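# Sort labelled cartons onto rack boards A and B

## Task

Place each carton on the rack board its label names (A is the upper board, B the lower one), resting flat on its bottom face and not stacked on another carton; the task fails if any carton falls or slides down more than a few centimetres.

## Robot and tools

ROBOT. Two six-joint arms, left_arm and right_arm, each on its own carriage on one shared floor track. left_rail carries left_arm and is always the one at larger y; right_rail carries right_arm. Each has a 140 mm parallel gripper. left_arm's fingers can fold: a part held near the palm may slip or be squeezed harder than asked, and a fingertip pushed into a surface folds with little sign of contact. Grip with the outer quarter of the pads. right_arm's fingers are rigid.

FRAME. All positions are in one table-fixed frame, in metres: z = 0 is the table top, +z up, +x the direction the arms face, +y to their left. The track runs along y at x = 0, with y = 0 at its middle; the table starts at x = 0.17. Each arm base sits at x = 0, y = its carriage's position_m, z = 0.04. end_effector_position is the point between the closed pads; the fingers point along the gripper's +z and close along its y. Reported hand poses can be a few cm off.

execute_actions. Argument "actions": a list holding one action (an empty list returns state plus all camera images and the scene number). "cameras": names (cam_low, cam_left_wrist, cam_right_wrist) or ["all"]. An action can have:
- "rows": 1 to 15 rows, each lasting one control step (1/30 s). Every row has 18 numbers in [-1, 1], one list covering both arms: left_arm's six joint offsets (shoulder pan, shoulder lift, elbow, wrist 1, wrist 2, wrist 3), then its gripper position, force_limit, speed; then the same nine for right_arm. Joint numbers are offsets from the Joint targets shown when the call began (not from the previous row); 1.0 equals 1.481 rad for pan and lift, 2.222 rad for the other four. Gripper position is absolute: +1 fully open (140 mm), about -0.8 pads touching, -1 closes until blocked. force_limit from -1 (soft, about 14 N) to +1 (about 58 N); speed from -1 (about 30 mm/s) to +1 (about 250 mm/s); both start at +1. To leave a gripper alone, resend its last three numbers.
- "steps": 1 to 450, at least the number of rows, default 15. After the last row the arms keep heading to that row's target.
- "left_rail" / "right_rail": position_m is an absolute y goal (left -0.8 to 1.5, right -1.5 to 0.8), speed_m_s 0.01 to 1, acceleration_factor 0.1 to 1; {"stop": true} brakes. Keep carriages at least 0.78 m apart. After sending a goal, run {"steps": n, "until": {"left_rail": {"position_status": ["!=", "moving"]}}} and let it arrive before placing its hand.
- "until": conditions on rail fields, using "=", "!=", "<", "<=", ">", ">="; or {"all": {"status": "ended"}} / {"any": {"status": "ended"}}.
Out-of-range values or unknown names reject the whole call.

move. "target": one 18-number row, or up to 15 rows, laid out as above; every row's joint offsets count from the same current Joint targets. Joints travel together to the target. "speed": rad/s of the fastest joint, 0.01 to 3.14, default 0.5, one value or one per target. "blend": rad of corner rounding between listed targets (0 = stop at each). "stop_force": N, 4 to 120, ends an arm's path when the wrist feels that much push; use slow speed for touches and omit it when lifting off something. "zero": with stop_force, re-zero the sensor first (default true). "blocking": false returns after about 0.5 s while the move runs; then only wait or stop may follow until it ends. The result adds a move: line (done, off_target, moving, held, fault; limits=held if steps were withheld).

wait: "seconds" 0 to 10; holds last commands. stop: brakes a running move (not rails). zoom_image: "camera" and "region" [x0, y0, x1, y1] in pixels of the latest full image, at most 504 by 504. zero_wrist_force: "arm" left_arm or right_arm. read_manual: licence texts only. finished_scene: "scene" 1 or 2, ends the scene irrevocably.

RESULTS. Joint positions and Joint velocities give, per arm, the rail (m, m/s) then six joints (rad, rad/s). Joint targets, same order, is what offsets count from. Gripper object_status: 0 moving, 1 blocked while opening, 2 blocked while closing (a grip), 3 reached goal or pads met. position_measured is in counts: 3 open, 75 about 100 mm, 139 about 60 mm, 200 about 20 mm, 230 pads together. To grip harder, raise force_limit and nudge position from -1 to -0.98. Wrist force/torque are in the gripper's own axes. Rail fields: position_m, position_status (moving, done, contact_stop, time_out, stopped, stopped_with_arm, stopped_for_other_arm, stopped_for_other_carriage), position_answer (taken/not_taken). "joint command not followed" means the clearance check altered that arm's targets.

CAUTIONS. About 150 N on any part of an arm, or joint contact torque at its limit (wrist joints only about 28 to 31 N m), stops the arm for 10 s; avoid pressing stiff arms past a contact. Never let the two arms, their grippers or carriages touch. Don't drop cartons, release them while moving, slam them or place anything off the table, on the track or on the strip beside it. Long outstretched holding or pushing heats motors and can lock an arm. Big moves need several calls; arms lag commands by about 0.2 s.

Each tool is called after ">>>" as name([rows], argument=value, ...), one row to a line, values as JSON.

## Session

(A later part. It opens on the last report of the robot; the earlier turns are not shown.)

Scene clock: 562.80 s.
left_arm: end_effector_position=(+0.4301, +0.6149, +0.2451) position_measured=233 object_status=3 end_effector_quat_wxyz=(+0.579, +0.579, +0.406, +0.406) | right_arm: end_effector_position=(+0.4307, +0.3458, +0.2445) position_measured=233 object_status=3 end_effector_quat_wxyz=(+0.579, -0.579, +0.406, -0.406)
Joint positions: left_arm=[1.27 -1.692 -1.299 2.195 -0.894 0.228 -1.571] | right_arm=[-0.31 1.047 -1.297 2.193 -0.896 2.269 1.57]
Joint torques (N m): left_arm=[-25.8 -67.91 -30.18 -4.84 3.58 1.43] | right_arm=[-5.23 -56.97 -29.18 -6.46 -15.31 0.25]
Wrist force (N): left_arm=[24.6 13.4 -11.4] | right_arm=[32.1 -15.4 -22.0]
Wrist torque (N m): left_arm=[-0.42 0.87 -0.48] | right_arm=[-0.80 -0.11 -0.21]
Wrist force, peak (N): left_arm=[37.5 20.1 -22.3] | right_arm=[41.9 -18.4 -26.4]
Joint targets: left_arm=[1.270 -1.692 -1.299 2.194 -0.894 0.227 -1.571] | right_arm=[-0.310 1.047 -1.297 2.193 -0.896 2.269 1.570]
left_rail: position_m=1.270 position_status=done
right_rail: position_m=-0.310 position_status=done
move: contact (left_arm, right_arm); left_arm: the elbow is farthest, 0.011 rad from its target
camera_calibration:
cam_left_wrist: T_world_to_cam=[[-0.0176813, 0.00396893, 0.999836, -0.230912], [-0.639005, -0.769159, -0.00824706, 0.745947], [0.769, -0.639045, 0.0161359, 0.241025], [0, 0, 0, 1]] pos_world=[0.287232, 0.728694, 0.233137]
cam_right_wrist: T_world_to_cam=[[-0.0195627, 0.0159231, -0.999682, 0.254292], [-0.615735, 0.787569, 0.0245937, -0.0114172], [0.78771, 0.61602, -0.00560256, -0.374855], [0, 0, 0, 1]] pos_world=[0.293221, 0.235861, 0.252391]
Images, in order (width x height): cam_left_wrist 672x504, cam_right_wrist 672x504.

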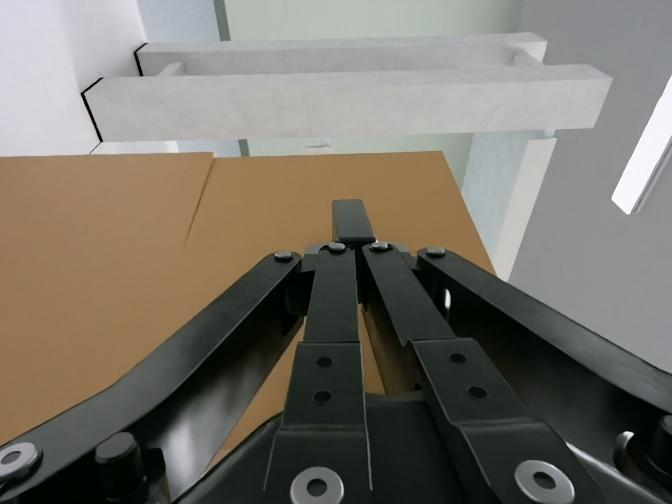

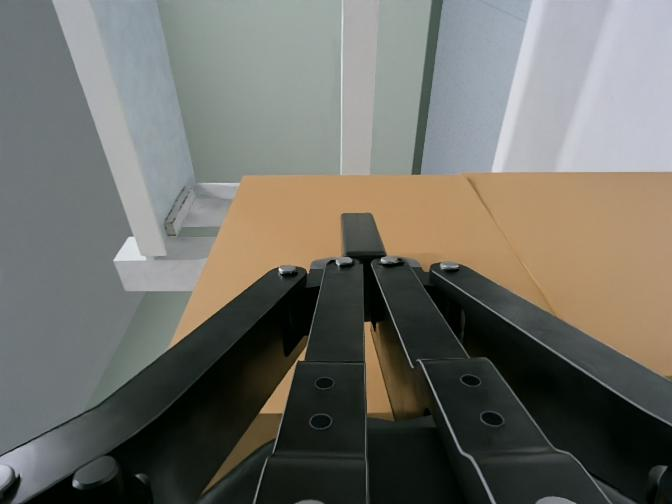

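>>> move([
  [0,0.0014,-0.0012,0,0,0,-1,0,0,0,0.0014,-0.0012,0,0,0,-1,0,0],
  [0,-0.0571,-0.0185,0.0563,0,0,-1,0,0,0,-0.0571,-0.0185,0.0563,0,0,-1,0,0],
  [0,-0.1099,-0.0392,0.1122,0,0,-1,0,0,0,-0.1099,-0.0392,0.1122,0,0,-1,0,0],
], speed=0.12, blend=0.001)

>>> execute_actions([
  {"left_rail":{"position_m":1.1,"acceleration_factor":0.15,"speed_m_s":0.15},"right_rail":{"position_m":-0.48,"acceleration_factor":0.15,"speed_m_s":0.15},"steps":200,"until":{"all":{"status":"ended"}}},
], cameras=["all"])

Scene clock: 576.80 s.
left_arm: end_effector_position=(+0.4299, +0.6134, +0.3661) position_measured=233 object_status=3 end_effector_quat_wxyz=(+0.579, +0.579, +0.406, +0.406) | right_arm: end_effector_position=(+0.4315, +0.3472, +0.3657) position_measured=233 object_status=3 end_effector_quat_wxyz=(+0.579, -0.579, +0.406, -0.406)
Joint positions: left_arm=[1.27 -1.692 -1.462 2.107 -0.645 0.228 -1.571] | right_arm=[-0.31 1.047 -1.46 2.106 -0.647 2.269 1.57]
Joint torques (N m): left_arm=[-25.95 -68.4 -77.45 -1.69 18.85 1.23] | right_arm=[26.05 -62.3 -65.6 -4.17 -12.75 0.39]
Wrist force (N): left_arm=[42.2 -9.2 -14.8] | right_arm=[45.3 7.8 -16.8]
Wrist torque (N m): left_arm=[0.28 1.50 -0.21] | right_arm=[-1.54 0.28 -0.45]
Wrist force, peak (N): left_arm=[63.0 -9.1 -22.2] | right_arm=[67.3 8.5 -23.1]
Joint targets: left_arm=[1.270 -1.692 -1.462 2.107 -0.645 0.227 -1.571] | right_arm=[-0.310 1.047 -1.460 2.106 -0.647 2.269 1.570]
left_rail: position_m=1.270 position_status=done
right_rail: position_m=-0.310 position_status=done
move: done

Scene clock: 579.63 s.
left_arm: end_effector_position=(+0.4300, +0.4435, +0.3662) position_measured=233 object_status=3 end_effector_quat_wxyz=(+0.579, +0.579, +0.406, +0.406) | right_arm: end_effector_position=(+0.4315, +0.1772, +0.3658) position_measured=233 object_status=3 end_effector_quat_wxyz=(+0.579, -0.579, +0.406, -0.406)
Joint positions: left_arm=[1.1 -1.692 -1.462 2.107 -0.645 0.227 -1.571] | right_arm=[-0.48 1.047 -1.46 2.106 -0.647 2.269 1.57]
Joint torques (N m): left_arm=[-24.87 -66.04 -73.68 -2.5 7.93 1.02] | right_arm=[5.87 -59.36 -55.54 -4.38 -11.5 0.32]
Wrist force (N): left_arm=[42.0 -8.9 -14.7] | right_arm=[45.0 7.2 -16.5]
Wrist torque (N m): left_arm=[0.25 1.56 -0.21] | right_arm=[-1.55 0.29 -0.45]
Wrist force, peak (N): left_arm=[46.5 -9.7 -16.2] | right_arm=[48.6 8.1 -17.7]
Joint targets: left_arm=[1.100 -1.692 -1.462 2.107 -0.645 0.227 -1.571] | right_arm=[-0.480 1.047 -1.460 2.106 -0.647 2.269 1.570]
Tool commands: left_gripper/position=-1.0 left_gripper/force_limit=+0.0 left_gripper/speed=+0.0 right_gripper/position=-1.0 right_gripper/force_limit=+0.0 right_gripper/speed=+0.0
left_rail: position_m=1.100 speed_m_s=0.15 position_status=done
right_rail: position_m=-0.480 speed_m_s=0.15 position_status=done
camera_calibration:
cam_left_wrist: T_world_to_cam=[[-0.0176645, 0.00460874, 0.999833, -0.351576], [-0.639014, -0.769156, -0.00774428, 0.61487], [0.768992, -0.639044, 0.0165318, 0.129478], [0, 0, 0, 1]] pos_world=[0.287132, 0.557294, 0.354138]
cam_right_wrist: T_world_to_cam=[[-0.0192718, 0.0165272, -0.999678, 0.378031], [-0.615744, 0.787553, 0.0248906, 0.11885], [0.787711, 0.616025, -0.00500101, -0.271109], [0, 0, 0, 1]] pos_world=[0.294022, 0.0671616, 0.373595]

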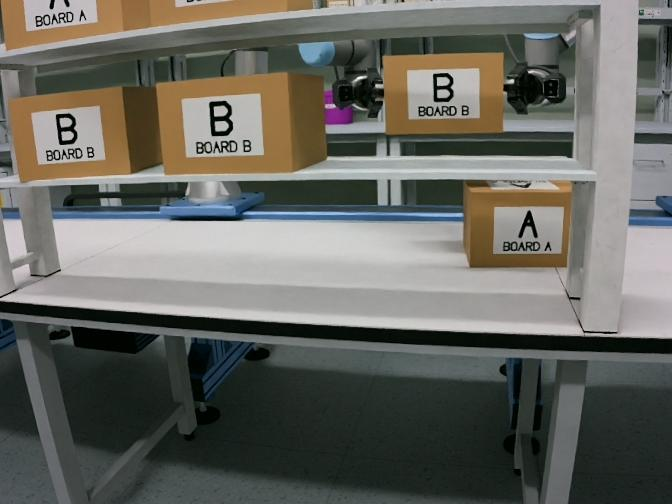

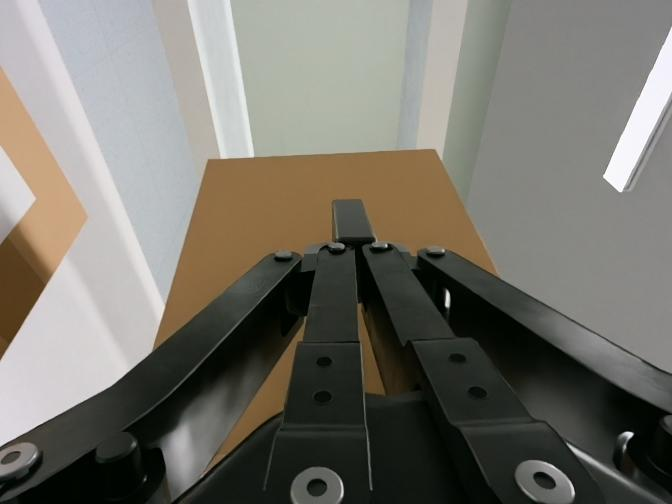

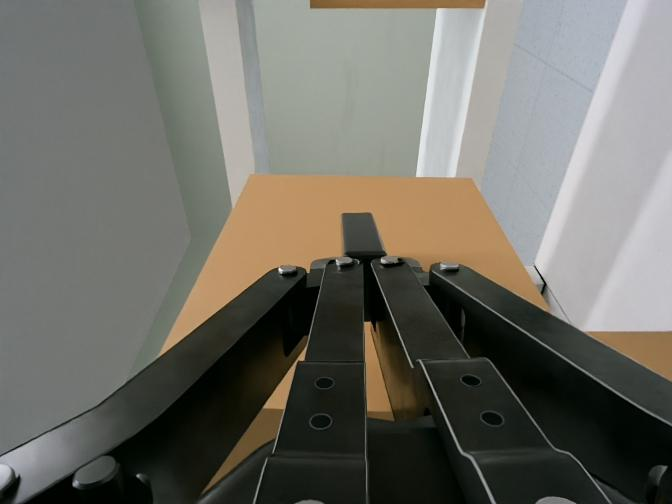

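>>> move([
  [0.0694,0.0144,-0.0112,0.0015,0.0463,0,-1,0,0,-0.0586,0.0144,-0.0112,0.0015,-0.0391,0,-1,0,0],
  [0.1373,0.0339,-0.0266,0.0041,0.0915,0,-1,0,0,-0.1126,0.0339,-0.0266,0.0041,-0.0750,0,-1,0,0],
  [0.2020,0.0576,-0.0461,0.0077,0.1346,0,-1,0,0,-0.1612,0.0576,-0.0461,0.0077,-0.1075,0,-1,0,0],
  [0.2629,0.0848,-0.0694,0.0129,0.1752,0,-1,0,0,-0.2051,0.0848,-0.0694,0.0129,-0.1367,0,-1,0,0],
  [0.3243,0.1180,-0.0989,0.0203,0.2162,0,-1,0,0,-0.2472,0.1180,-0.0989,0.0203,-0.1648,0,-1,0,0],
  [0.3846,0.1570,-0.1353,0.0307,0.2563,0,-1,0,0,-0.2868,0.1570,-0.1353,0.0307,-0.1912,0,-1,0,0],
], speed=0.12, blend=0.005, stop_force=40, cameras=["cam_low"])

>>> move(target=[0,0.0261,0.0130,-0.0304,0,0,-1,0,0,0,0.0261,0.0130,-0.0304,0,0,-1,0,0], speed=0.03, stop_force=11, cameras=["all"])

Scene clock: 602.83 s.
left_arm: end_effector_position=(+0.7739, +0.4432, +0.3663) position_measured=233 object_status=3 end_effector_quat_wxyz=(+0.579, +0.579, +0.406, +0.406) | right_arm: end_effector_position=(+0.7752, +0.1769, +0.3656) position_measured=233 object_status=3 end_effector_quat_wxyz=(+0.579, -0.579, +0.406, -0.406)
Joint positions: left_arm=[1.1 -1.122 -1.23 1.807 -0.577 0.797 -1.571] | right_arm=[-0.48 0.622 -1.228 1.806 -0.578 1.844 1.57]
Joint torques (N m): left_arm=[-19.47 -57.85 -79.22 -2.92 21.6 0.73] | right_arm=[17.24 -67.35 -62.07 -3.86 -21.43 0.21]
Wrist force (N): left_arm=[38.3 -8.8 -13.3] | right_arm=[42.2 6.6 -15.3]
Wrist torque (N m): left_arm=[0.38 1.43 -0.21] | right_arm=[-1.75 0.03 -0.48]
Wrist force, peak (N): left_arm=[50.7 -8.9 -17.4] | right_arm=[53.7 8.5 -19.5]
Joint targets: left_arm=[1.100 -1.122 -1.230 1.807 -0.577 0.797 -1.571] | right_arm=[-0.480 0.622 -1.228 1.806 -0.578 1.844 1.570]
left_rail: position_m=1.100 speed_m_s=0.15 position_status=done
right_rail: position_m=-0.480 speed_m_s=0.15 position_status=done
move: done
Images, in order (width x height): cam_low 672x504.

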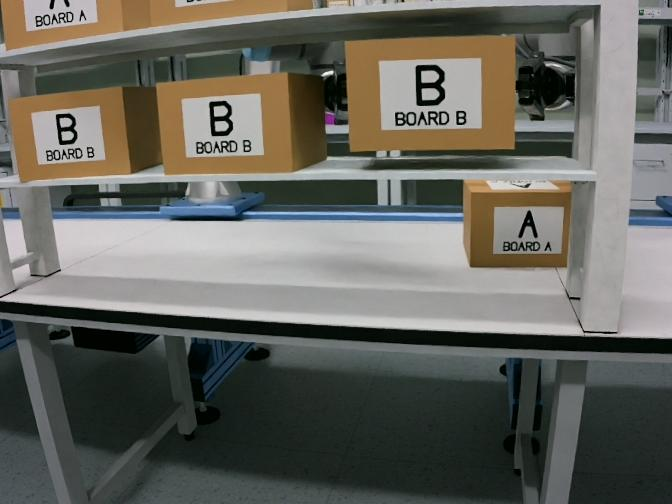

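Scene clock: 606.23 s.
left_arm: end_effector_position=(+0.7739, +0.4431, +0.3309) position_measured=233 object_status=3 end_effector_quat_wxyz=(+0.579, +0.579, +0.406, +0.406) | right_arm: end_effector_position=(+0.7754, +0.1770, +0.3300) position_measured=233 object_status=3 end_effector_quat_wxyz=(+0.579, -0.579, +0.405, -0.406)
Joint positions: left_arm=[1.1 -1.122 -1.195 1.832 -0.637 0.797 -1.571] | right_arm=[-0.48 0.622 -1.193 1.832 -0.639 1.844 1.57]
Joint torques (N m): left_arm=[-27.49 -92.25 -71.14 -2.59 20.91 1.14] | right_arm=[26.08 -85.3 -55.56 -2.11 -20.98 0.17]
Wrist force (N): left_arm=[40.7 -0.5 -13.9] | right_arm=[45.0 -1.2 -17.4]
Wrist torque (N m): left_arm=[0.07 1.50 -0.31] | right_arm=[-1.31 0.15 -0.38]
Wrist force, peak (N): left_arm=[44.4 10.9 -20.0] | right_arm=[47.1 -11.1 -23.7]
Joint targets: left_arm=[1.100 -1.122 -1.195 1.832 -0.637 0.797 -1.571] | right_arm=[-0.480 0.622 -1.193 1.831 -0.639 1.844 1.570]
left_rail: position_m=1.100 speed_m_s=0.15 position_status=done
right_rail: position_m=-0.480 speed_m_s=0.15 position_status=done
move: contact (left_arm, right_arm)
camera_calibration:
cam_left_wrist: T_world_to_cam=[[-0.017665, 0.00460375, 0.999833, -0.310201], [-0.638797, -0.769336, -0.00774381, 0.833933], [0.769172, -0.638827, 0.0165312, -0.134949], [0, 0, 0, 1]] pos_world=[0.631033, 0.556794, 0.318838]
cam_right_wrist: T_world_to_cam=[[-0.0190092, 0.0163513, -0.999686, 0.34872], [-0.615749, 0.787559, 0.0245902, 0.331757], [0.787713, 0.616023, -0.00490258, -0.542093], [0, 0, 0, 1]] pos_world=[0.637922, 0.0669614, 0.337795]

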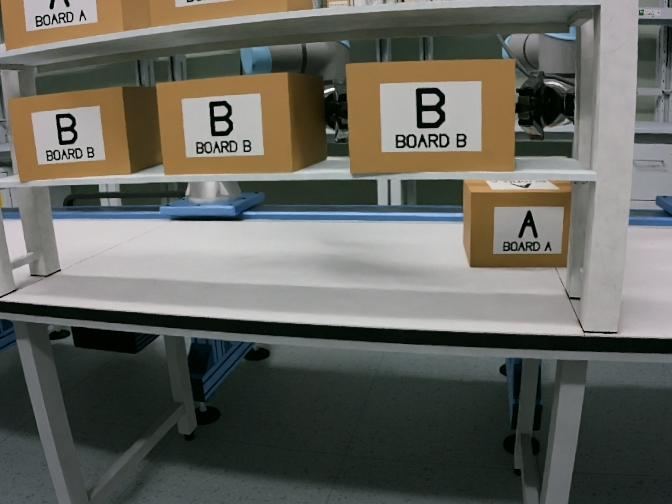

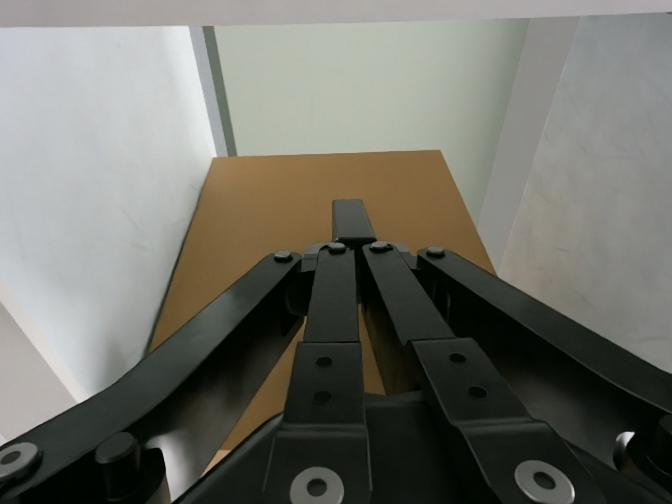

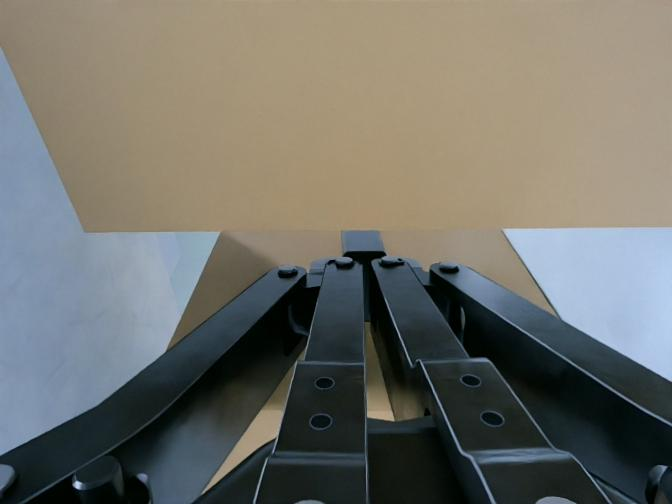

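>>> execute_actions([
  {"left_rail":{"position_m":1.113,"acceleration_factor":0.2},"right_rail":{"position_m":-0.493,"acceleration_factor":0.2},"steps":90,"until":{"all":{"status":"ended"}}},
])

>>> move([
  [-0.1527,-0.0986,0.0866,-0.0209,-0.1014,0,-1,0,0,0.0981,-0.0986,0.0866,-0.0209,0.0653,0,-1,0,0],
  [-0.3950,-0.3417,0.0919,0.1359,-0.2629,0,-1,0,0,0.2444,-0.3417,0.0919,0.1359,0.1628,0,-1,0,0],
], speed=0.35, blend=0.02)

>>> execute_actions([
  {"left_rail":{"position_m":1.272,"acceleration_factor":0.5,"speed_m_s":1},"right_rail":{"position_m":-0.314,"acceleration_factor":0.5,"speed_m_s":1},"steps":200,"until":{"all":{"status":"ended"}}},
])

>>> move([
  [0,0.1783,0.1113,-0.2299,0,0,-1,0,0,0,0.1783,0.1113,-0.2299,0,0,-1,0,0],
  [0,0.2859,0.1320,-0.3223,0,0,-1,0,0,0,0.2859,0.1320,-0.3223,0,0,-1,0,0],
  [0,0.3989,0.1392,-0.4048,0,0,-1,0,0,0,0.3989,0.1392,-0.4048,0,0,-1,0,0],
], speed=0.25, blend=0.02, stop_force=25, cameras=["all"])

Scene clock: 620.97 s.
left_arm: end_effector_position=(+0.7739, +0.4559, +0.3310) position_measured=233 object_status=3 end_effector_quat_wxyz=(+0.579, +0.579, +0.406, +0.406) | right_arm: end_effector_position=(+0.7753, +0.1640, +0.3300) position_measured=233 object_status=3 end_effector_quat_wxyz=(+0.579, -0.579, +0.405, -0.406)
Joint positions: left_arm=[1.113 -1.122 -1.195 1.832 -0.637 0.797 -1.571] | right_arm=[-0.493 0.622 -1.193 1.831 -0.639 1.844 1.57]
Joint torques (N m): left_arm=[7.97 -90.67 -31.88 -0.66 -2.02 1.09] | right_arm=[-12.59 -84.81 -27.73 -5.94 2.88 0.27]
Wrist force (N): left_arm=[0.1 0.1 0.0] | right_arm=[1.1 -3.7 -2.2]
Wrist torque (N m): left_arm=[0.11 0.12 -0.28] | right_arm=[-1.53 -0.44 -0.41]
Wrist force, peak (N): left_arm=[41.0 0.3 -13.8] | right_arm=[45.5 -1.2 -17.4]
Joint targets: left_arm=[1.113 -1.122 -1.195 1.832 -0.637 0.797 -1.571] | right_arm=[-0.493 0.622 -1.193 1.831 -0.639 1.844 1.570]
Tool commands: left_gripper/position=-1.0 left_gripper/force_limit=+0.0 left_gripper/speed=+0.0 right_gripper/position=-1.0 right_gripper/force_limit=+0.0 right_gripper/speed=+0.0
left_rail: position_m=1.113 speed_m_s=0.15 position_status=done
right_rail: position_m=-0.493 speed_m_s=0.15 position_status=done

Scene clock: 623.23 s.
left_arm: end_effector_position=(+0.4302, +0.5172, +0.5203) position_measured=233 object_status=3 end_effector_quat_wxyz=(+0.579, +0.579, +0.406, +0.405) | right_arm: end_effector_position=(+0.4304, +0.1038, +0.5199) position_measured=233 object_status=3 end_effector_quat_wxyz=(+0.579, -0.579, +0.405, -0.406)
Joint positions: left_arm=[1.113 -1.707 -1.701 2.037 -0.335 0.213 -1.571] | right_arm=[-0.493 0.984 -1.699 2.036 -0.337 2.206 1.57]
Joint torques (N m): left_arm=[-16.2 -54.13 -36.24 2.01 -2.49 1.4] | right_arm=[11.12 -45.64 -33.03 0.91 3.77 0.15]
Wrist force (N): left_arm=[0.0 -0.1 0.2] | right_arm=[1.2 -3.6 -2.4]
Wrist torque (N m): left_arm=[0.06 0.11 -0.30] | right_arm=[-1.51 -0.43 -0.40]
Wrist force, peak (N): left_arm=[1.6 -0.2 2.7] | right_arm=[1.3 -6.1 -4.5]
Joint targets: left_arm=[1.113 -1.707 -1.701 2.037 -0.335 0.213 -1.571] | right_arm=[-0.493 0.984 -1.699 2.036 -0.337 2.206 1.570]
left_rail: position_m=1.113 speed_m_s=0.15 position_status=done
right_rail: position_m=-0.493 speed_m_s=0.15 position_status=done
move: done

Scene clock: 624.97 s.
left_arm: end_effector_position=(+0.4301, +0.6762, +0.5204) position_measured=233 object_status=3 end_effector_quat_wxyz=(+0.579, +0.579, +0.406, +0.405) | right_arm: end_effector_position=(+0.4303, +0.2828, +0.5200) position_measured=233 object_status=3 end_effector_quat_wxyz=(+0.579, -0.579, +0.405, -0.406)
Joint positions: left_arm=[1.272 -1.707 -1.702 2.037 -0.335 0.213 -1.571] | right_arm=[-0.314 0.984 -1.699 2.036 -0.337 2.206 1.57]
Joint torques (N m): left_arm=[-10.72 -37.56 -42.7 0.28 -1.55 1.34] | right_arm=[5.38 -43.41 -43.5 0.86 2.47 0.38]
Wrist force (N): left_arm=[0.0 -0.1 0.2] | right_arm=[1.1 -4.0 -2.2]
Wrist torque (N m): left_arm=[0.06 0.10 -0.30] | right_arm=[-1.59 -0.40 -0.41]
Wrist force, peak (N): left_arm=[-0.9 -0.1 0.9] | right_arm=[2.1 -3.6 -2.8]
Joint targets: left_arm=[1.272 -1.707 -1.701 2.037 -0.335 0.213 -1.571] | right_arm=[-0.314 0.984 -1.699 2.036 -0.337 2.206 1.570]
Tool commands: left_gripper/position=-1.0 left_gripper/force_limit=+0.0 left_gripper/speed=+0.0 right_gripper/position=-1.0 right_gripper/force_limit=+0.0 right_gripper/speed=+0.0
left_rail: position_m=1.272 position_status=done
right_rail: position_m=-0.314 position_status=done

Scene clock: 629.70 s.
left_arm: end_effector_position=(+0.4301, +0.6759, +0.1101) position_measured=233 object_status=3 end_effector_quat_wxyz=(+0.579, +0.579, +0.406, +0.406) | right_arm: end_effector_position=(+0.4302, +0.2825, +0.1092) position_measured=233 object_status=3 end_effector_quat_wxyz=(+0.579, -0.579, +0.405, -0.406)
Joint positions: left_arm=[1.272 -1.707 -1.111 2.346 -1.234 0.213 -1.571] | right_arm=[-0.314 0.984 -1.108 2.345 -1.237 2.206 1.57]
Joint torques (N m): left_arm=[3.08 -38.62 -6.13 -3.22 1.71 0.93] | right_arm=[-8.54 -46.23 -7.43 -6.74 -0.42 0.58]
Wrist force (N): left_arm=[0.1 -0.2 0.0] | right_arm=[0.8 -4.0 -1.9]
Wrist torque (N m): left_arm=[0.03 0.09 -0.28] | right_arm=[-1.58 -0.39 -0.40]
Wrist force, peak (N): left_arm=[-0.1 1.7 0.2] | right_arm=[1.2 -5.7 -2.5]
Joint targets: left_arm=[1.272 -1.707 -1.111 2.346 -1.234 0.213 -1.571] | right_arm=[-0.314 0.984 -1.108 2.345 -1.237 2.206 1.570]
left_rail: position_m=1.272 position_status=done
right_rail: position_m=-0.314 position_status=done
move: done
camera_calibration:
cam_left_wrist: T_world_to_cam=[[-0.0177446, 0.003904, 0.999835, -0.0961052], [-0.639603, -0.76866, -0.00835003, 0.791681], [0.768501, -0.639645, 0.0161366, 0.282791], [0, 0, 0, 1]] pos_world=[0.287331, 0.789795, 0.0981366]
cam_right_wrist: T_world_to_cam=[[-0.0195686, 0.0159161, -0.999682, 0.120136], [-0.616018, 0.787348, 0.0245939, 0.0415724], [0.787489, 0.616304, -0.00560268, -0.336208], [0, 0, 0, 1]] pos_world=[0.29272, 0.172562, 0.117191]

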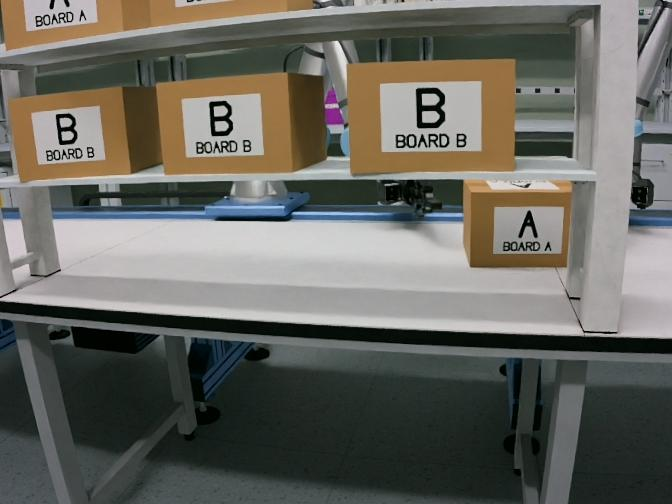

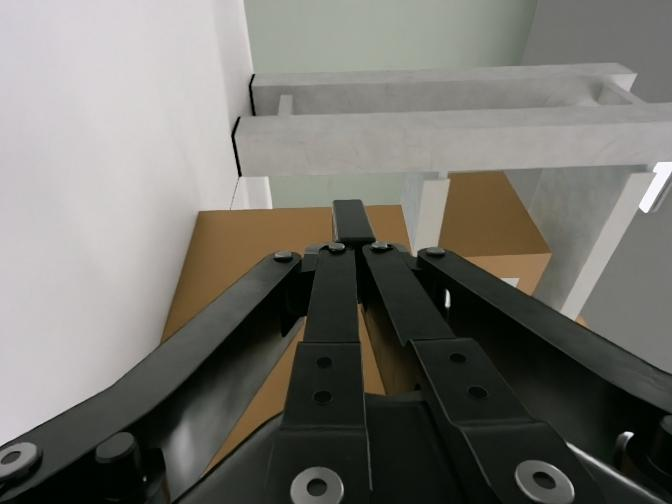

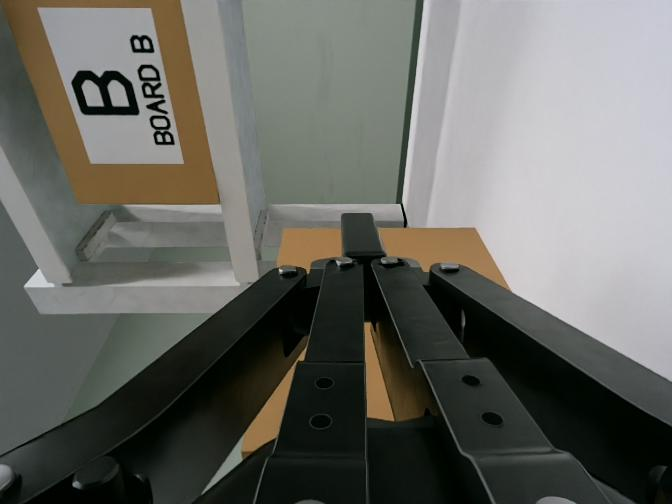

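>>> move(target=[0.0121,0.0382,-0.0611,0.0354,0.0080,0,-1,0,0,0.0498,0.0382,-0.0611,0.0354,0.0331,0,-1,0,0], speed=0.05, stop_force=32, cameras=["cam_left_wrist","cam_right_wrist"])

Scene clock: 639.70 s.
left_arm: end_effector_position=(+0.4300, +0.6143, +0.1103) position_measured=233 object_status=3 end_effector_quat_wxyz=(+0.579, +0.579, +0.406, +0.406) | right_arm: end_effector_position=(+0.4308, +0.3443, +0.1094) position_measured=233 object_status=3 end_effector_quat_wxyz=(+0.579, -0.579, +0.406, -0.406)
Joint positions: left_arm=[1.272 -1.691 -1.061 2.227 -1.165 0.228 -1.571] | right_arm=[-0.314 1.049 -1.058 2.225 -1.167 2.271 1.57]
Joint torques (N m): left_arm=[-32.29 -83.43 -21.37 -5.42 4.22 0.76] | right_arm=[-0.29 -72.6 -17.2 -6.08 -15.4 0.35]
Wrist force (N): left_arm=[23.8 8.6 0.7] | right_arm=[27.8 -13.4 -8.4]
Wrist torque (N m): left_arm=[-0.27 1.11 -0.41] | right_arm=[-1.17 0.38 -0.22]
Wrist force, peak (N): left_arm=[36.9 14.6 -22.3] | right_arm=[40.2 -19.1 -25.2]
Joint targets: left_arm=[1.272 -1.691 -1.061 2.227 -1.165 0.228 -1.571] | right_arm=[-0.314 1.049 -1.058 2.225 -1.167 2.271 1.570]
left_rail: position_m=1.272 position_status=done
right_rail: position_m=-0.314 position_status=done
move: contact (left_arm, right_arm); left_arm: the elbow is farthest, 0.016 rad from its target; right_arm: the elbow is farthest, 0.016 rad from its target
camera_calibration:
cam_left_wrist: T_world_to_cam=[[-0.017693, 0.00411228, 0.999835, -0.0961352], [-0.639115, -0.769068, -0.00814658, 0.744342], [0.768908, -0.639153, 0.0162354, 0.243055], [0, 0, 0, 1]] pos_world=[0.287132, 0.728194, 0.0982371]
cam_right_wrist: T_world_to_cam=[[-0.0193909, 0.0161819, -0.999681, 0.119151], [-0.615913, 0.787427, 0.024693, -0.00677928], [0.787576, 0.616195, -0.00530225, -0.374803], [0, 0, 0, 1]] pos_world=[0.293321, 0.234362, 0.117293]
Images, in order (width x height): cam_left_wrist 672x504, cam_right_wrist 672x504.

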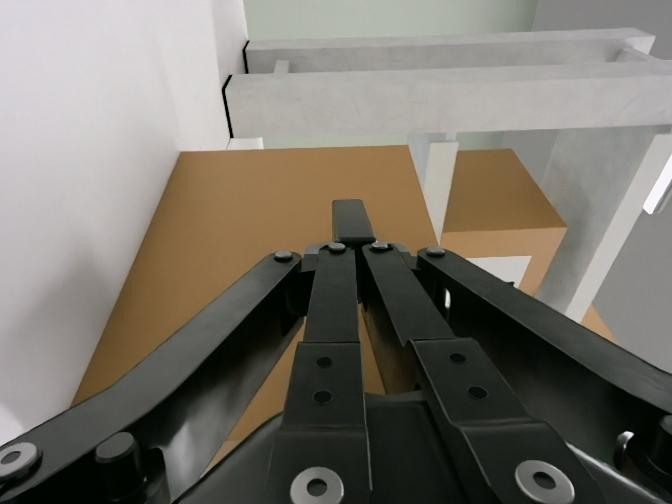

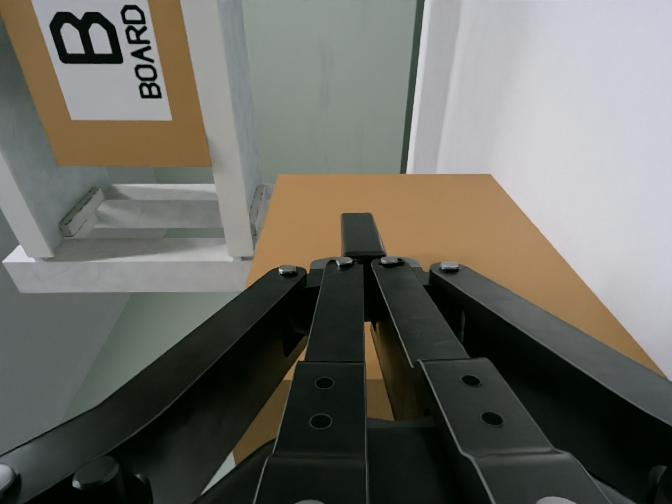

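>>> move([
  [0,0.0004,-0.0008,0.0003,0,0,-1,0,0,0,0.0004,-0.0008,0.0003,0,0,-1,0,0],
  [0,-0.0774,-0.0049,0.0563,0,0,-1,0,0,0,-0.0774,-0.0049,0.0563,0,0,-1,0,0],
  [0,-0.1541,-0.0164,0.1189,0,0,-1,0,0,0,-0.1541,-0.0164,0.1189,0,0,-1,0,0],
  [0,-0.2185,-0.0338,0.1793,0,0,-1,0,0,0,-0.2185,-0.0338,0.1793,0,0,-1,0,0],
  [0,-0.2727,-0.0572,0.2387,0,0,-1,0,0,0,-0.2727,-0.0572,0.2387,0,0,-1,0,0],
  [0,-0.3170,-0.0859,0.2970,0,0,-1,0,0,0,-0.3170,-0.0859,0.2970,0,0,-1,0,0],
  [0,-0.3507,-0.1197,0.3532,0,0,-1,0,0,0,-0.3507,-0.1197,0.3532,0,0,-1,0,0],
  [0,-0.3747,-0.1581,0.4076,0,0,-1,0,0,0,-0.3747,-0.1581,0.4076,0,0,-1,0,0],
  [0,-0.3891,-0.1990,0.4581,0,0,-1,0,0,0,-0.3891,-0.1990,0.4581,0,0,-1,0,0],
], speed=0.15, blend=0.001)

>>> execute_actions([
  {"left_rail":{"position_m":1.102,"acceleration_factor":0.15,"speed_m_s":0.15},"right_rail":{"position_m":-0.484,"acceleration_factor":0.15,"speed_m_s":0.15},"steps":200,"until":{"all":{"status":"ended"}}},
], cameras=["all"])

Scene clock: 668.40 s.
left_arm: end_effector_position=(+0.4300, +0.6139, +0.6283) position_measured=233 object_status=3 end_effector_quat_wxyz=(+0.579, +0.579, +0.406, +0.406) | right_arm: end_effector_position=(+0.4313, +0.3453, +0.6279) position_measured=233 object_status=3 end_effector_quat_wxyz=(+0.579, -0.579, +0.406, -0.406)
Joint positions: left_arm=[1.272 -1.691 -1.637 1.785 -0.148 0.228 -1.571] | right_arm=[-0.314 1.049 -1.635 1.783 -0.149 2.271 1.57]
Joint torques (N m): left_arm=[-31.79 -50.84 -73.55 -1.49 16.57 1.17] | right_arm=[15.23 -49.73 -64.56 -3.87 -19.31 0.4]
Wrist force (N): left_arm=[36.5 -8.8 -12.6] | right_arm=[37.9 5.7 -14.6]
Wrist torque (N m): left_arm=[0.28 1.29 -0.22] | right_arm=[-1.89 0.41 -0.46]
Wrist force, peak (N): left_arm=[51.3 -9.6 -17.7] | right_arm=[53.1 7.2 -19.4]
Joint targets: left_arm=[1.272 -1.691 -1.637 1.784 -0.147 0.228 -1.571] | right_arm=[-0.314 1.049 -1.635 1.783 -0.149 2.271 1.570]
left_rail: position_m=1.272 position_status=done
right_rail: position_m=-0.314 position_status=done
move: done; blend cut to 0.0009 rad at target 1

Scene clock: 671.23 s.
left_arm: end_effector_position=(+0.4299, +0.4439, +0.6284) position_measured=233 object_status=3 end_effector_quat_wxyz=(+0.579, +0.579, +0.406, +0.406) | right_arm: end_effector_position=(+0.4313, +0.1753, +0.6281) position_measured=233 object_status=3 end_effector_quat_wxyz=(+0.579, -0.579, +0.406, -0.406)
Joint positions: left_arm=[1.102 -1.691 -1.637 1.784 -0.147 0.228 -1.571] | right_arm=[-0.484 1.049 -1.635 1.783 -0.149 2.271 1.57]
Joint torques (N m): left_arm=[-29.67 -51.14 -70.57 -1.67 20.75 1.16] | right_arm=[26.92 -40.97 -57.96 -3.97 -20.16 0.49]
Wrist force (N): left_arm=[36.3 -9.4 -12.8] | right_arm=[38.1 5.9 -15.1]
Wrist torque (N m): left_arm=[0.21 1.35 -0.21] | right_arm=[-1.91 0.41 -0.45]
Wrist force, peak (N): left_arm=[37.1 -9.4 -12.8] | right_arm=[38.8 6.3 -15.1]
Joint targets: left_arm=[1.102 -1.691 -1.637 1.784 -0.147 0.228 -1.571] | right_arm=[-0.484 1.049 -1.635 1.783 -0.149 2.271 1.570]
Tool commands: left_gripper/position=-1.0 left_gripper/force_limit=+0.0 left_gripper/speed=+0.0 right_gripper/position=-1.0 right_gripper/force_limit=+0.0 right_gripper/speed=+0.0
left_rail: position_m=1.102 speed_m_s=0.15 position_status=done
right_rail: position_m=-0.484 speed_m_s=0.15 position_status=done
camera_calibration:
cam_left_wrist: T_world_to_cam=[[-0.0176116, 0.00482846, 0.999833, -0.613872], [-0.639126, -0.769065, -0.00754389, 0.617066], [0.7689, -0.639153, 0.0166304, 0.125426], [0, 0, 0, 1]] pos_world=[0.287132, 0.557694, 0.616339]
cam_right_wrist: T_world_to_cam=[[-0.0190211, 0.0168473, -0.999677, 0.640081], [-0.615923, 0.78741, 0.0249894, 0.113677], [0.787577, 0.6162, -0.00460074, -0.268837], [0, 0, 0, 1]] pos_world=[0.293921, 0.0653629, 0.635797]

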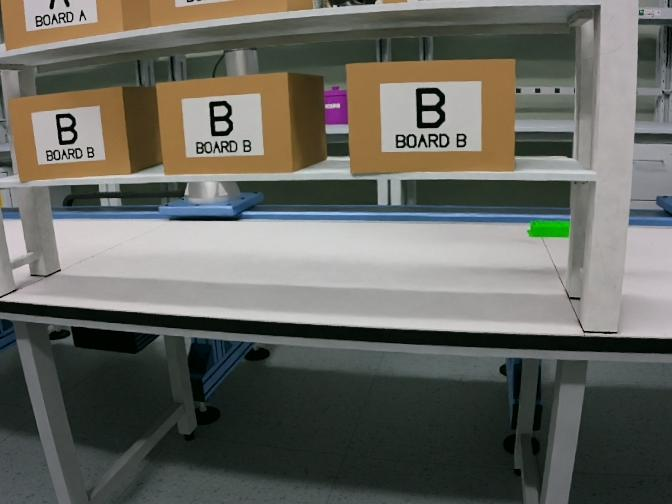

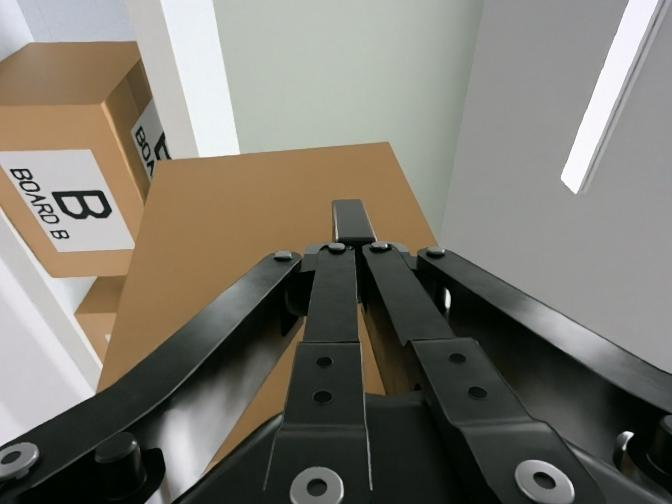

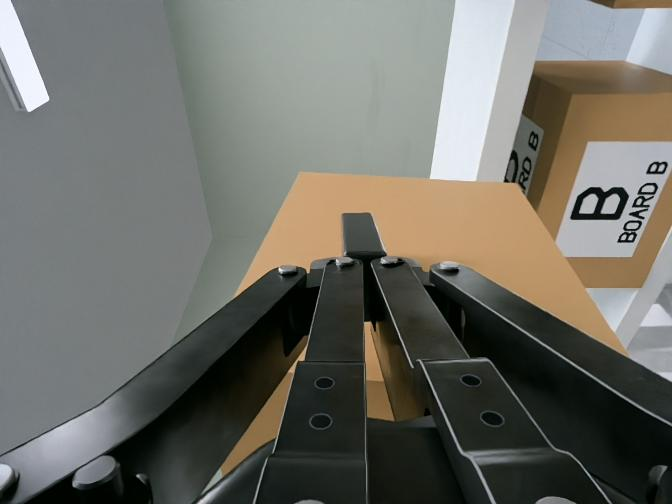

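>>> move([
  [0.0689,0.0144,-0.0154,0.0058,0.0459,0,-1,0,0,-0.0583,0.0144,-0.0154,0.0058,-0.0389,0,-1,0,0],
  [0.1367,0.0348,-0.0341,0.0109,0.0911,0,-1,0,0,-0.1122,0.0348,-0.0341,0.0109,-0.0748,0,-1,0,0],
  [0.2012,0.0610,-0.0517,0.0111,0.1341,0,-1,0,0,-0.1609,0.0610,-0.0517,0.0111,-0.1072,0,-1,0,0],
  [0.2620,0.0916,-0.0731,0.0121,0.1746,0,-1,0,0,-0.2046,0.0916,-0.0731,0.0121,-0.1364,0,-1,0,0],
  [0.3232,0.1292,-0.1009,0.0148,0.2154,0,-1,0,0,-0.2467,0.1292,-0.1009,0.0148,-0.1644,0,-1,0,0],
  [0.3834,0.1741,-0.1360,0.0199,0.2555,0,-1,0,0,-0.2863,0.1741,-0.1360,0.0199,-0.1908,0,-1,0,0],
], speed=0.12, blend=0.005, stop_force=40, cameras=["all"])

>>> move(target=[0,0.0130,0.0469,-0.0555,0,0,-1,0,0,0,0.0130,0.0469,-0.0555,0,0,-1,0,0], speed=0.03, stop_force=11, cameras=["all"])

Scene clock: 695.67 s.
left_arm: end_effector_position=(+0.7736, +0.4435, +0.6437) position_measured=233 object_status=3 end_effector_quat_wxyz=(+0.579, +0.579, +0.406, +0.406) | right_arm: end_effector_position=(+0.7750, +0.1753, +0.6430) position_measured=233 object_status=3 end_effector_quat_wxyz=(+0.579, -0.579, +0.405, -0.406)
Joint positions: left_arm=[1.102 -1.123 -1.379 1.482 -0.103 0.796 -1.571] | right_arm=[-0.484 0.625 -1.377 1.481 -0.105 1.847 1.57]
Joint torques (N m): left_arm=[-18.12 -44.01 -75.83 -3.07 19.6 1.29] | right_arm=[15.6 -55.07 -63.25 -3.6 -19.81 0.41]
Wrist force (N): left_arm=[34.8 -9.1 -12.1] | right_arm=[36.6 5.9 -13.8]
Wrist torque (N m): left_arm=[0.28 1.29 -0.20] | right_arm=[-1.82 0.36 -0.46]
Wrist force, peak (N): left_arm=[45.7 -9.0 -15.9] | right_arm=[47.3 7.4 -18.1]
Joint targets: left_arm=[1.102 -1.123 -1.379 1.482 -0.103 0.796 -1.571] | right_arm=[-0.484 0.625 -1.377 1.481 -0.105 1.847 1.570]
left_rail: position_m=1.102 speed_m_s=0.15 position_status=done
right_rail: position_m=-0.484 speed_m_s=0.15 position_status=done
move: done
camera_calibration:
cam_left_wrist: T_world_to_cam=[[-0.017753, 0.00481158, 0.999831, -0.623016], [-0.638907, -0.769246, -0.00764253, 0.836503], [0.769079, -0.638934, 0.0167306, -0.139577], [0, 0, 0, 1]] pos_world=[0.630733, 0.557293, 0.631639]
cam_right_wrist: T_world_to_cam=[[-0.0186949, 0.0165947, -0.999688, 0.661429], [-0.615819, 0.787504, 0.0245888, 0.325202], [0.787666, 0.616086, -0.00450293, -0.539431], [0, 0, 0, 1]] pos_world=[0.637522, 0.065262, 0.650797]

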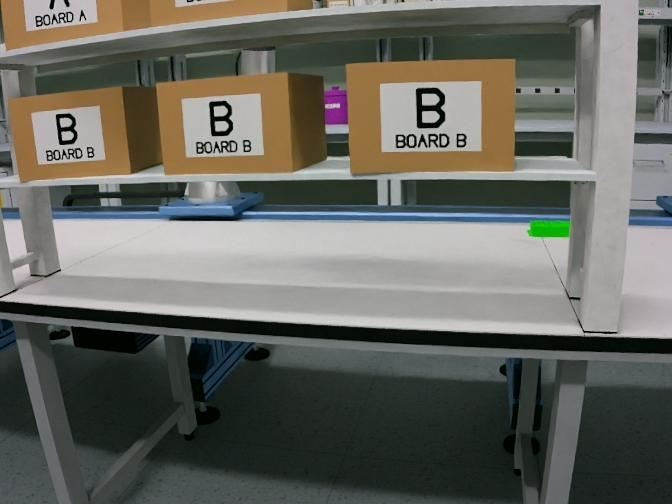

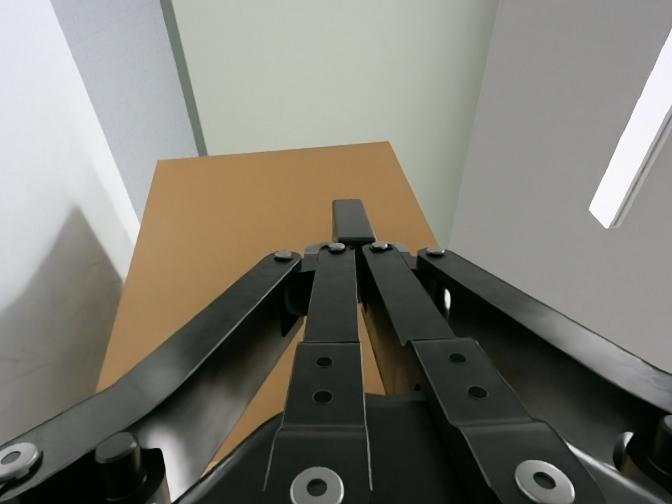

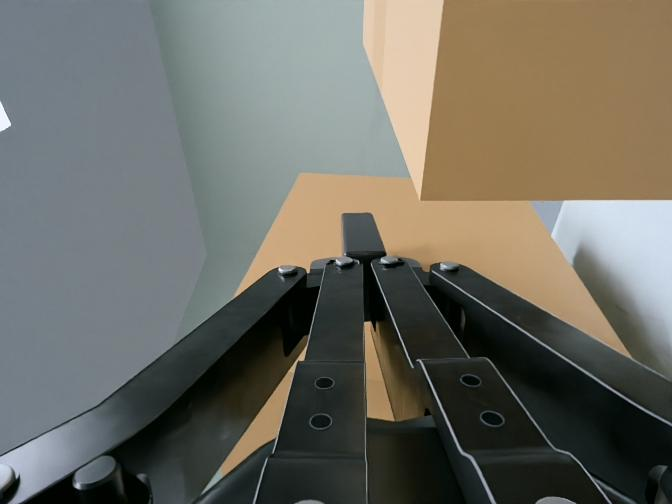

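Scene clock: 700.17 s.
left_arm: end_effector_position=(+0.7740, +0.4426, +0.5943) position_measured=233 object_status=3 end_effector_quat_wxyz=(+0.579, +0.579, +0.406, +0.406) | right_arm: end_effector_position=(+0.7757, +0.1758, +0.5932) position_measured=233 object_status=3 end_effector_quat_wxyz=(+0.579, -0.579, +0.405, -0.406)
Joint positions: left_arm=[1.102 -1.123 -1.366 1.554 -0.188 0.796 -1.571] | right_arm=[-0.484 0.625 -1.364 1.553 -0.19 1.847 1.57]
Joint torques (N m): left_arm=[-33.41 -74.59 -71.55 -2.3 15.7 0.92] | right_arm=[34.69 -71.85 -58.19 -2.1 -15.66 0.6]
Wrist force (N): left_arm=[44.7 -1.2 -15.8] | right_arm=[48.8 -3.0 -18.1]
Wrist torque (N m): left_arm=[-0.10 1.66 -0.26] | right_arm=[-1.54 0.50 -0.42]
Wrist force, peak (N): left_arm=[45.3 8.1 -21.0] | right_arm=[48.8 -8.5 -22.3]
Joint targets: left_arm=[1.102 -1.123 -1.366 1.554 -0.188 0.796 -1.571] | right_arm=[-0.484 0.625 -1.364 1.553 -0.190 1.847 1.570]
left_rail: position_m=1.102 speed_m_s=0.15 position_status=done
right_rail: position_m=-0.484 speed_m_s=0.15 position_status=done
move: contact (left_arm, right_arm); left_arm: the wrist 1 is farthest, 0.039 rad from its target; right_arm: the wrist 1 is farthest, 0.038 rad from its target
camera_calibration:
cam_left_wrist: T_world_to_cam=[[-0.017753, 0.00481158, 0.999831, -0.573513], [-0.638907, -0.769246, -0.00764253, 0.835688], [0.769079, -0.638934, 0.0167306, -0.139632], [0, 0, 0, 1]] pos_world=[0.631133, 0.556393, 0.582139]
cam_right_wrist: T_world_to_cam=[[-0.0186158, 0.0166559, -0.999688, 0.611496], [-0.615821, 0.787502, 0.0245883, 0.326468], [0.787666, 0.616086, -0.00440294, -0.540576], [0, 0, 0, 1]] pos_world=[0.638222, 0.0657621, 0.600897]

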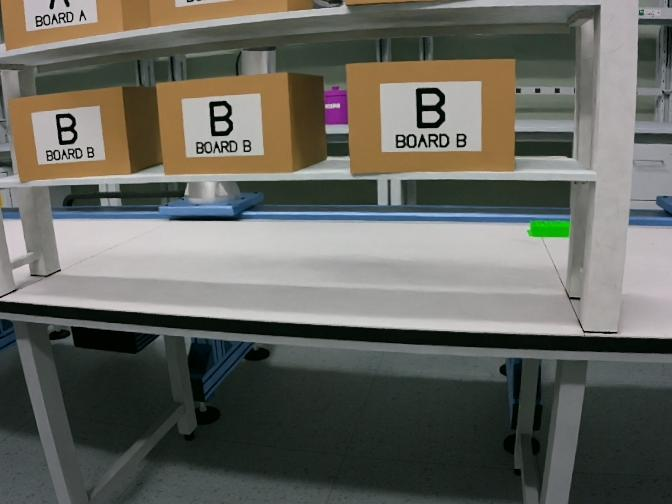

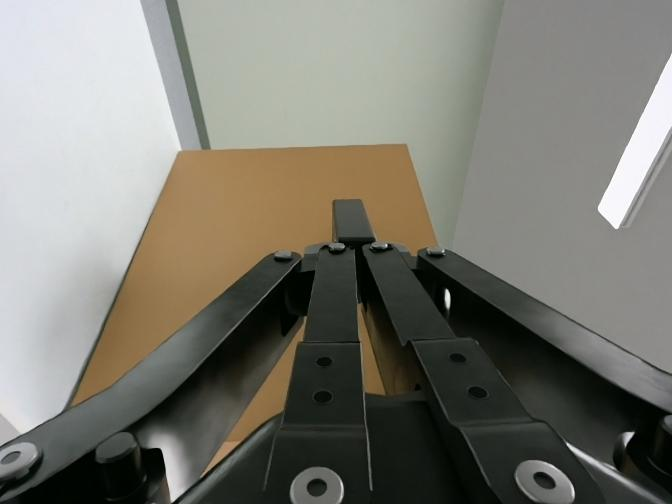

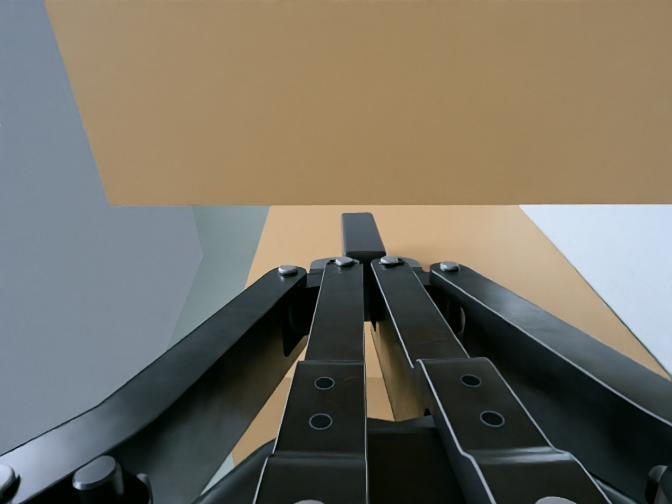

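>>> execute_actions([
  {"left_rail":{"position_m":1.116,"acceleration_factor":0.2},"right_rail":{"position_m":-0.498,"acceleration_factor":0.2},"steps":90,"until":{"all":{"status":"ended"}}},
])

>>> move(target=[-0.1520,-0.1094,0.0931,-0.0199,-0.1009,0,-1,0,0,0.0961,-0.1094,0.0931,-0.0199,0.0640,0,-1,0,0], speed=0.3, cameras=["cam_low"])

>>> finished_scene(scene=2)

Scene clock: 707.10 s.
left_arm: end_effector_position=(+0.7740, +0.4565, +0.5944) position_measured=233 object_status=3 end_effector_quat_wxyz=(+0.579, +0.579, +0.406, +0.406) | right_arm: end_effector_position=(+0.7757, +0.1618, +0.5933) position_measured=233 object_status=3 end_effector_quat_wxyz=(+0.579, -0.579, +0.405, -0.406)
Joint positions: left_arm=[1.116 -1.123 -1.366 1.554 -0.188 0.796 -1.571] | right_arm=[-0.498 0.625 -1.364 1.553 -0.19 1.847 1.57]
Joint torques (N m): left_arm=[9.09 -76.29 -39.66 -3.82 -1.49 1.23] | right_arm=[-13.6 -69.95 -35.26 -3.07 3.08 0.42]
Wrist force (N): left_arm=[0.0 -0.5 0.2] | right_arm=[-0.1 -2.6 -1.5]
Wrist torque (N m): left_arm=[-0.05 0.09 -0.27] | right_arm=[-1.23 -0.19 -0.43]
Wrist force, peak (N): left_arm=[44.9 -1.0 -15.7] | right_arm=[48.9 -2.4 -18.4]
Joint targets: left_arm=[1.116 -1.123 -1.366 1.554 -0.188 0.796 -1.571] | right_arm=[-0.498 0.625 -1.364 1.553 -0.190 1.847 1.570]
Tool commands: left_gripper/position=-1.0 left_gripper/force_limit=+0.0 left_gripper/speed=+0.0 right_gripper/position=-1.0 right_gripper/force_limit=+0.0 right_gripper/speed=+0.0
left_rail: position_m=1.116 speed_m_s=0.15 position_status=done
right_rail: position_m=-0.498 speed_m_s=0.15 position_status=done

Scene clock: 708.40 s.
left_arm: end_effector_position=(+0.6184, +0.4700, +0.5814) position_measured=233 object_status=3 end_effector_quat_wxyz=(+0.579, +0.579, +0.406, +0.405) | right_arm: end_effector_position=(+0.6194, +0.1489, +0.5805) position_measured=233 object_status=3 end_effector_quat_wxyz=(+0.579, -0.579, +0.405, -0.406)
Joint positions: left_arm=[1.116 -1.348 -1.528 1.76 -0.232 0.572 -1.571] | right_arm=[-0.498 0.767 -1.526 1.76 -0.235 1.989 1.57]
Joint torques (N m): left_arm=[-14.39 -76.15 -39.59 -4.48 -2.44 1.22] | right_arm=[10.68 -67.04 -35.33 -7.46 4.11 0.44]
Wrist force (N): left_arm=[-0.1 -0.5 0.1] | right_arm=[0.2 -2.3 -1.2]
Wrist torque (N m): left_arm=[-0.05 0.12 -0.29] | right_arm=[-1.20 -0.26 -0.42]
Wrist force, peak (N): left_arm=[1.8 -0.8 2.6] | right_arm=[-0.3 -2.6 -3.4]
Joint targets: left_arm=[1.116 -1.348 -1.528 1.761 -0.232 0.572 -1.571] | right_arm=[-0.498 0.767 -1.526 1.760 -0.235 1.989 1.570]
left_rail: position_m=1.116 speed_m_s=0.15 position_status=done
right_rail: position_m=-0.498 speed_m_s=0.15 position_status=done
move: done
Images, in order (width x height): cam_low 672x504.

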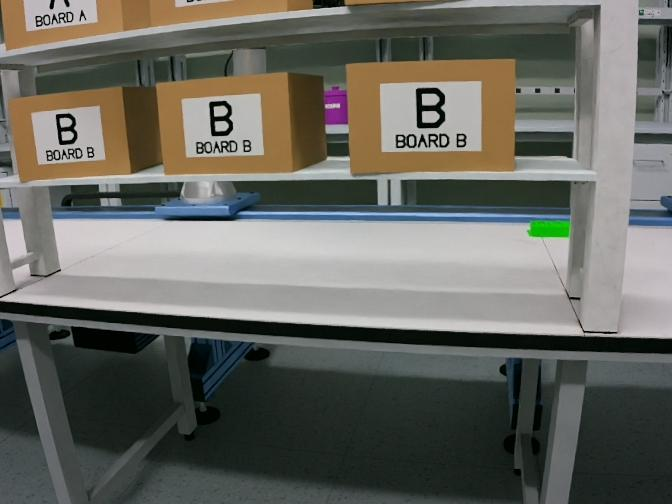

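The scene is finished: the task was done.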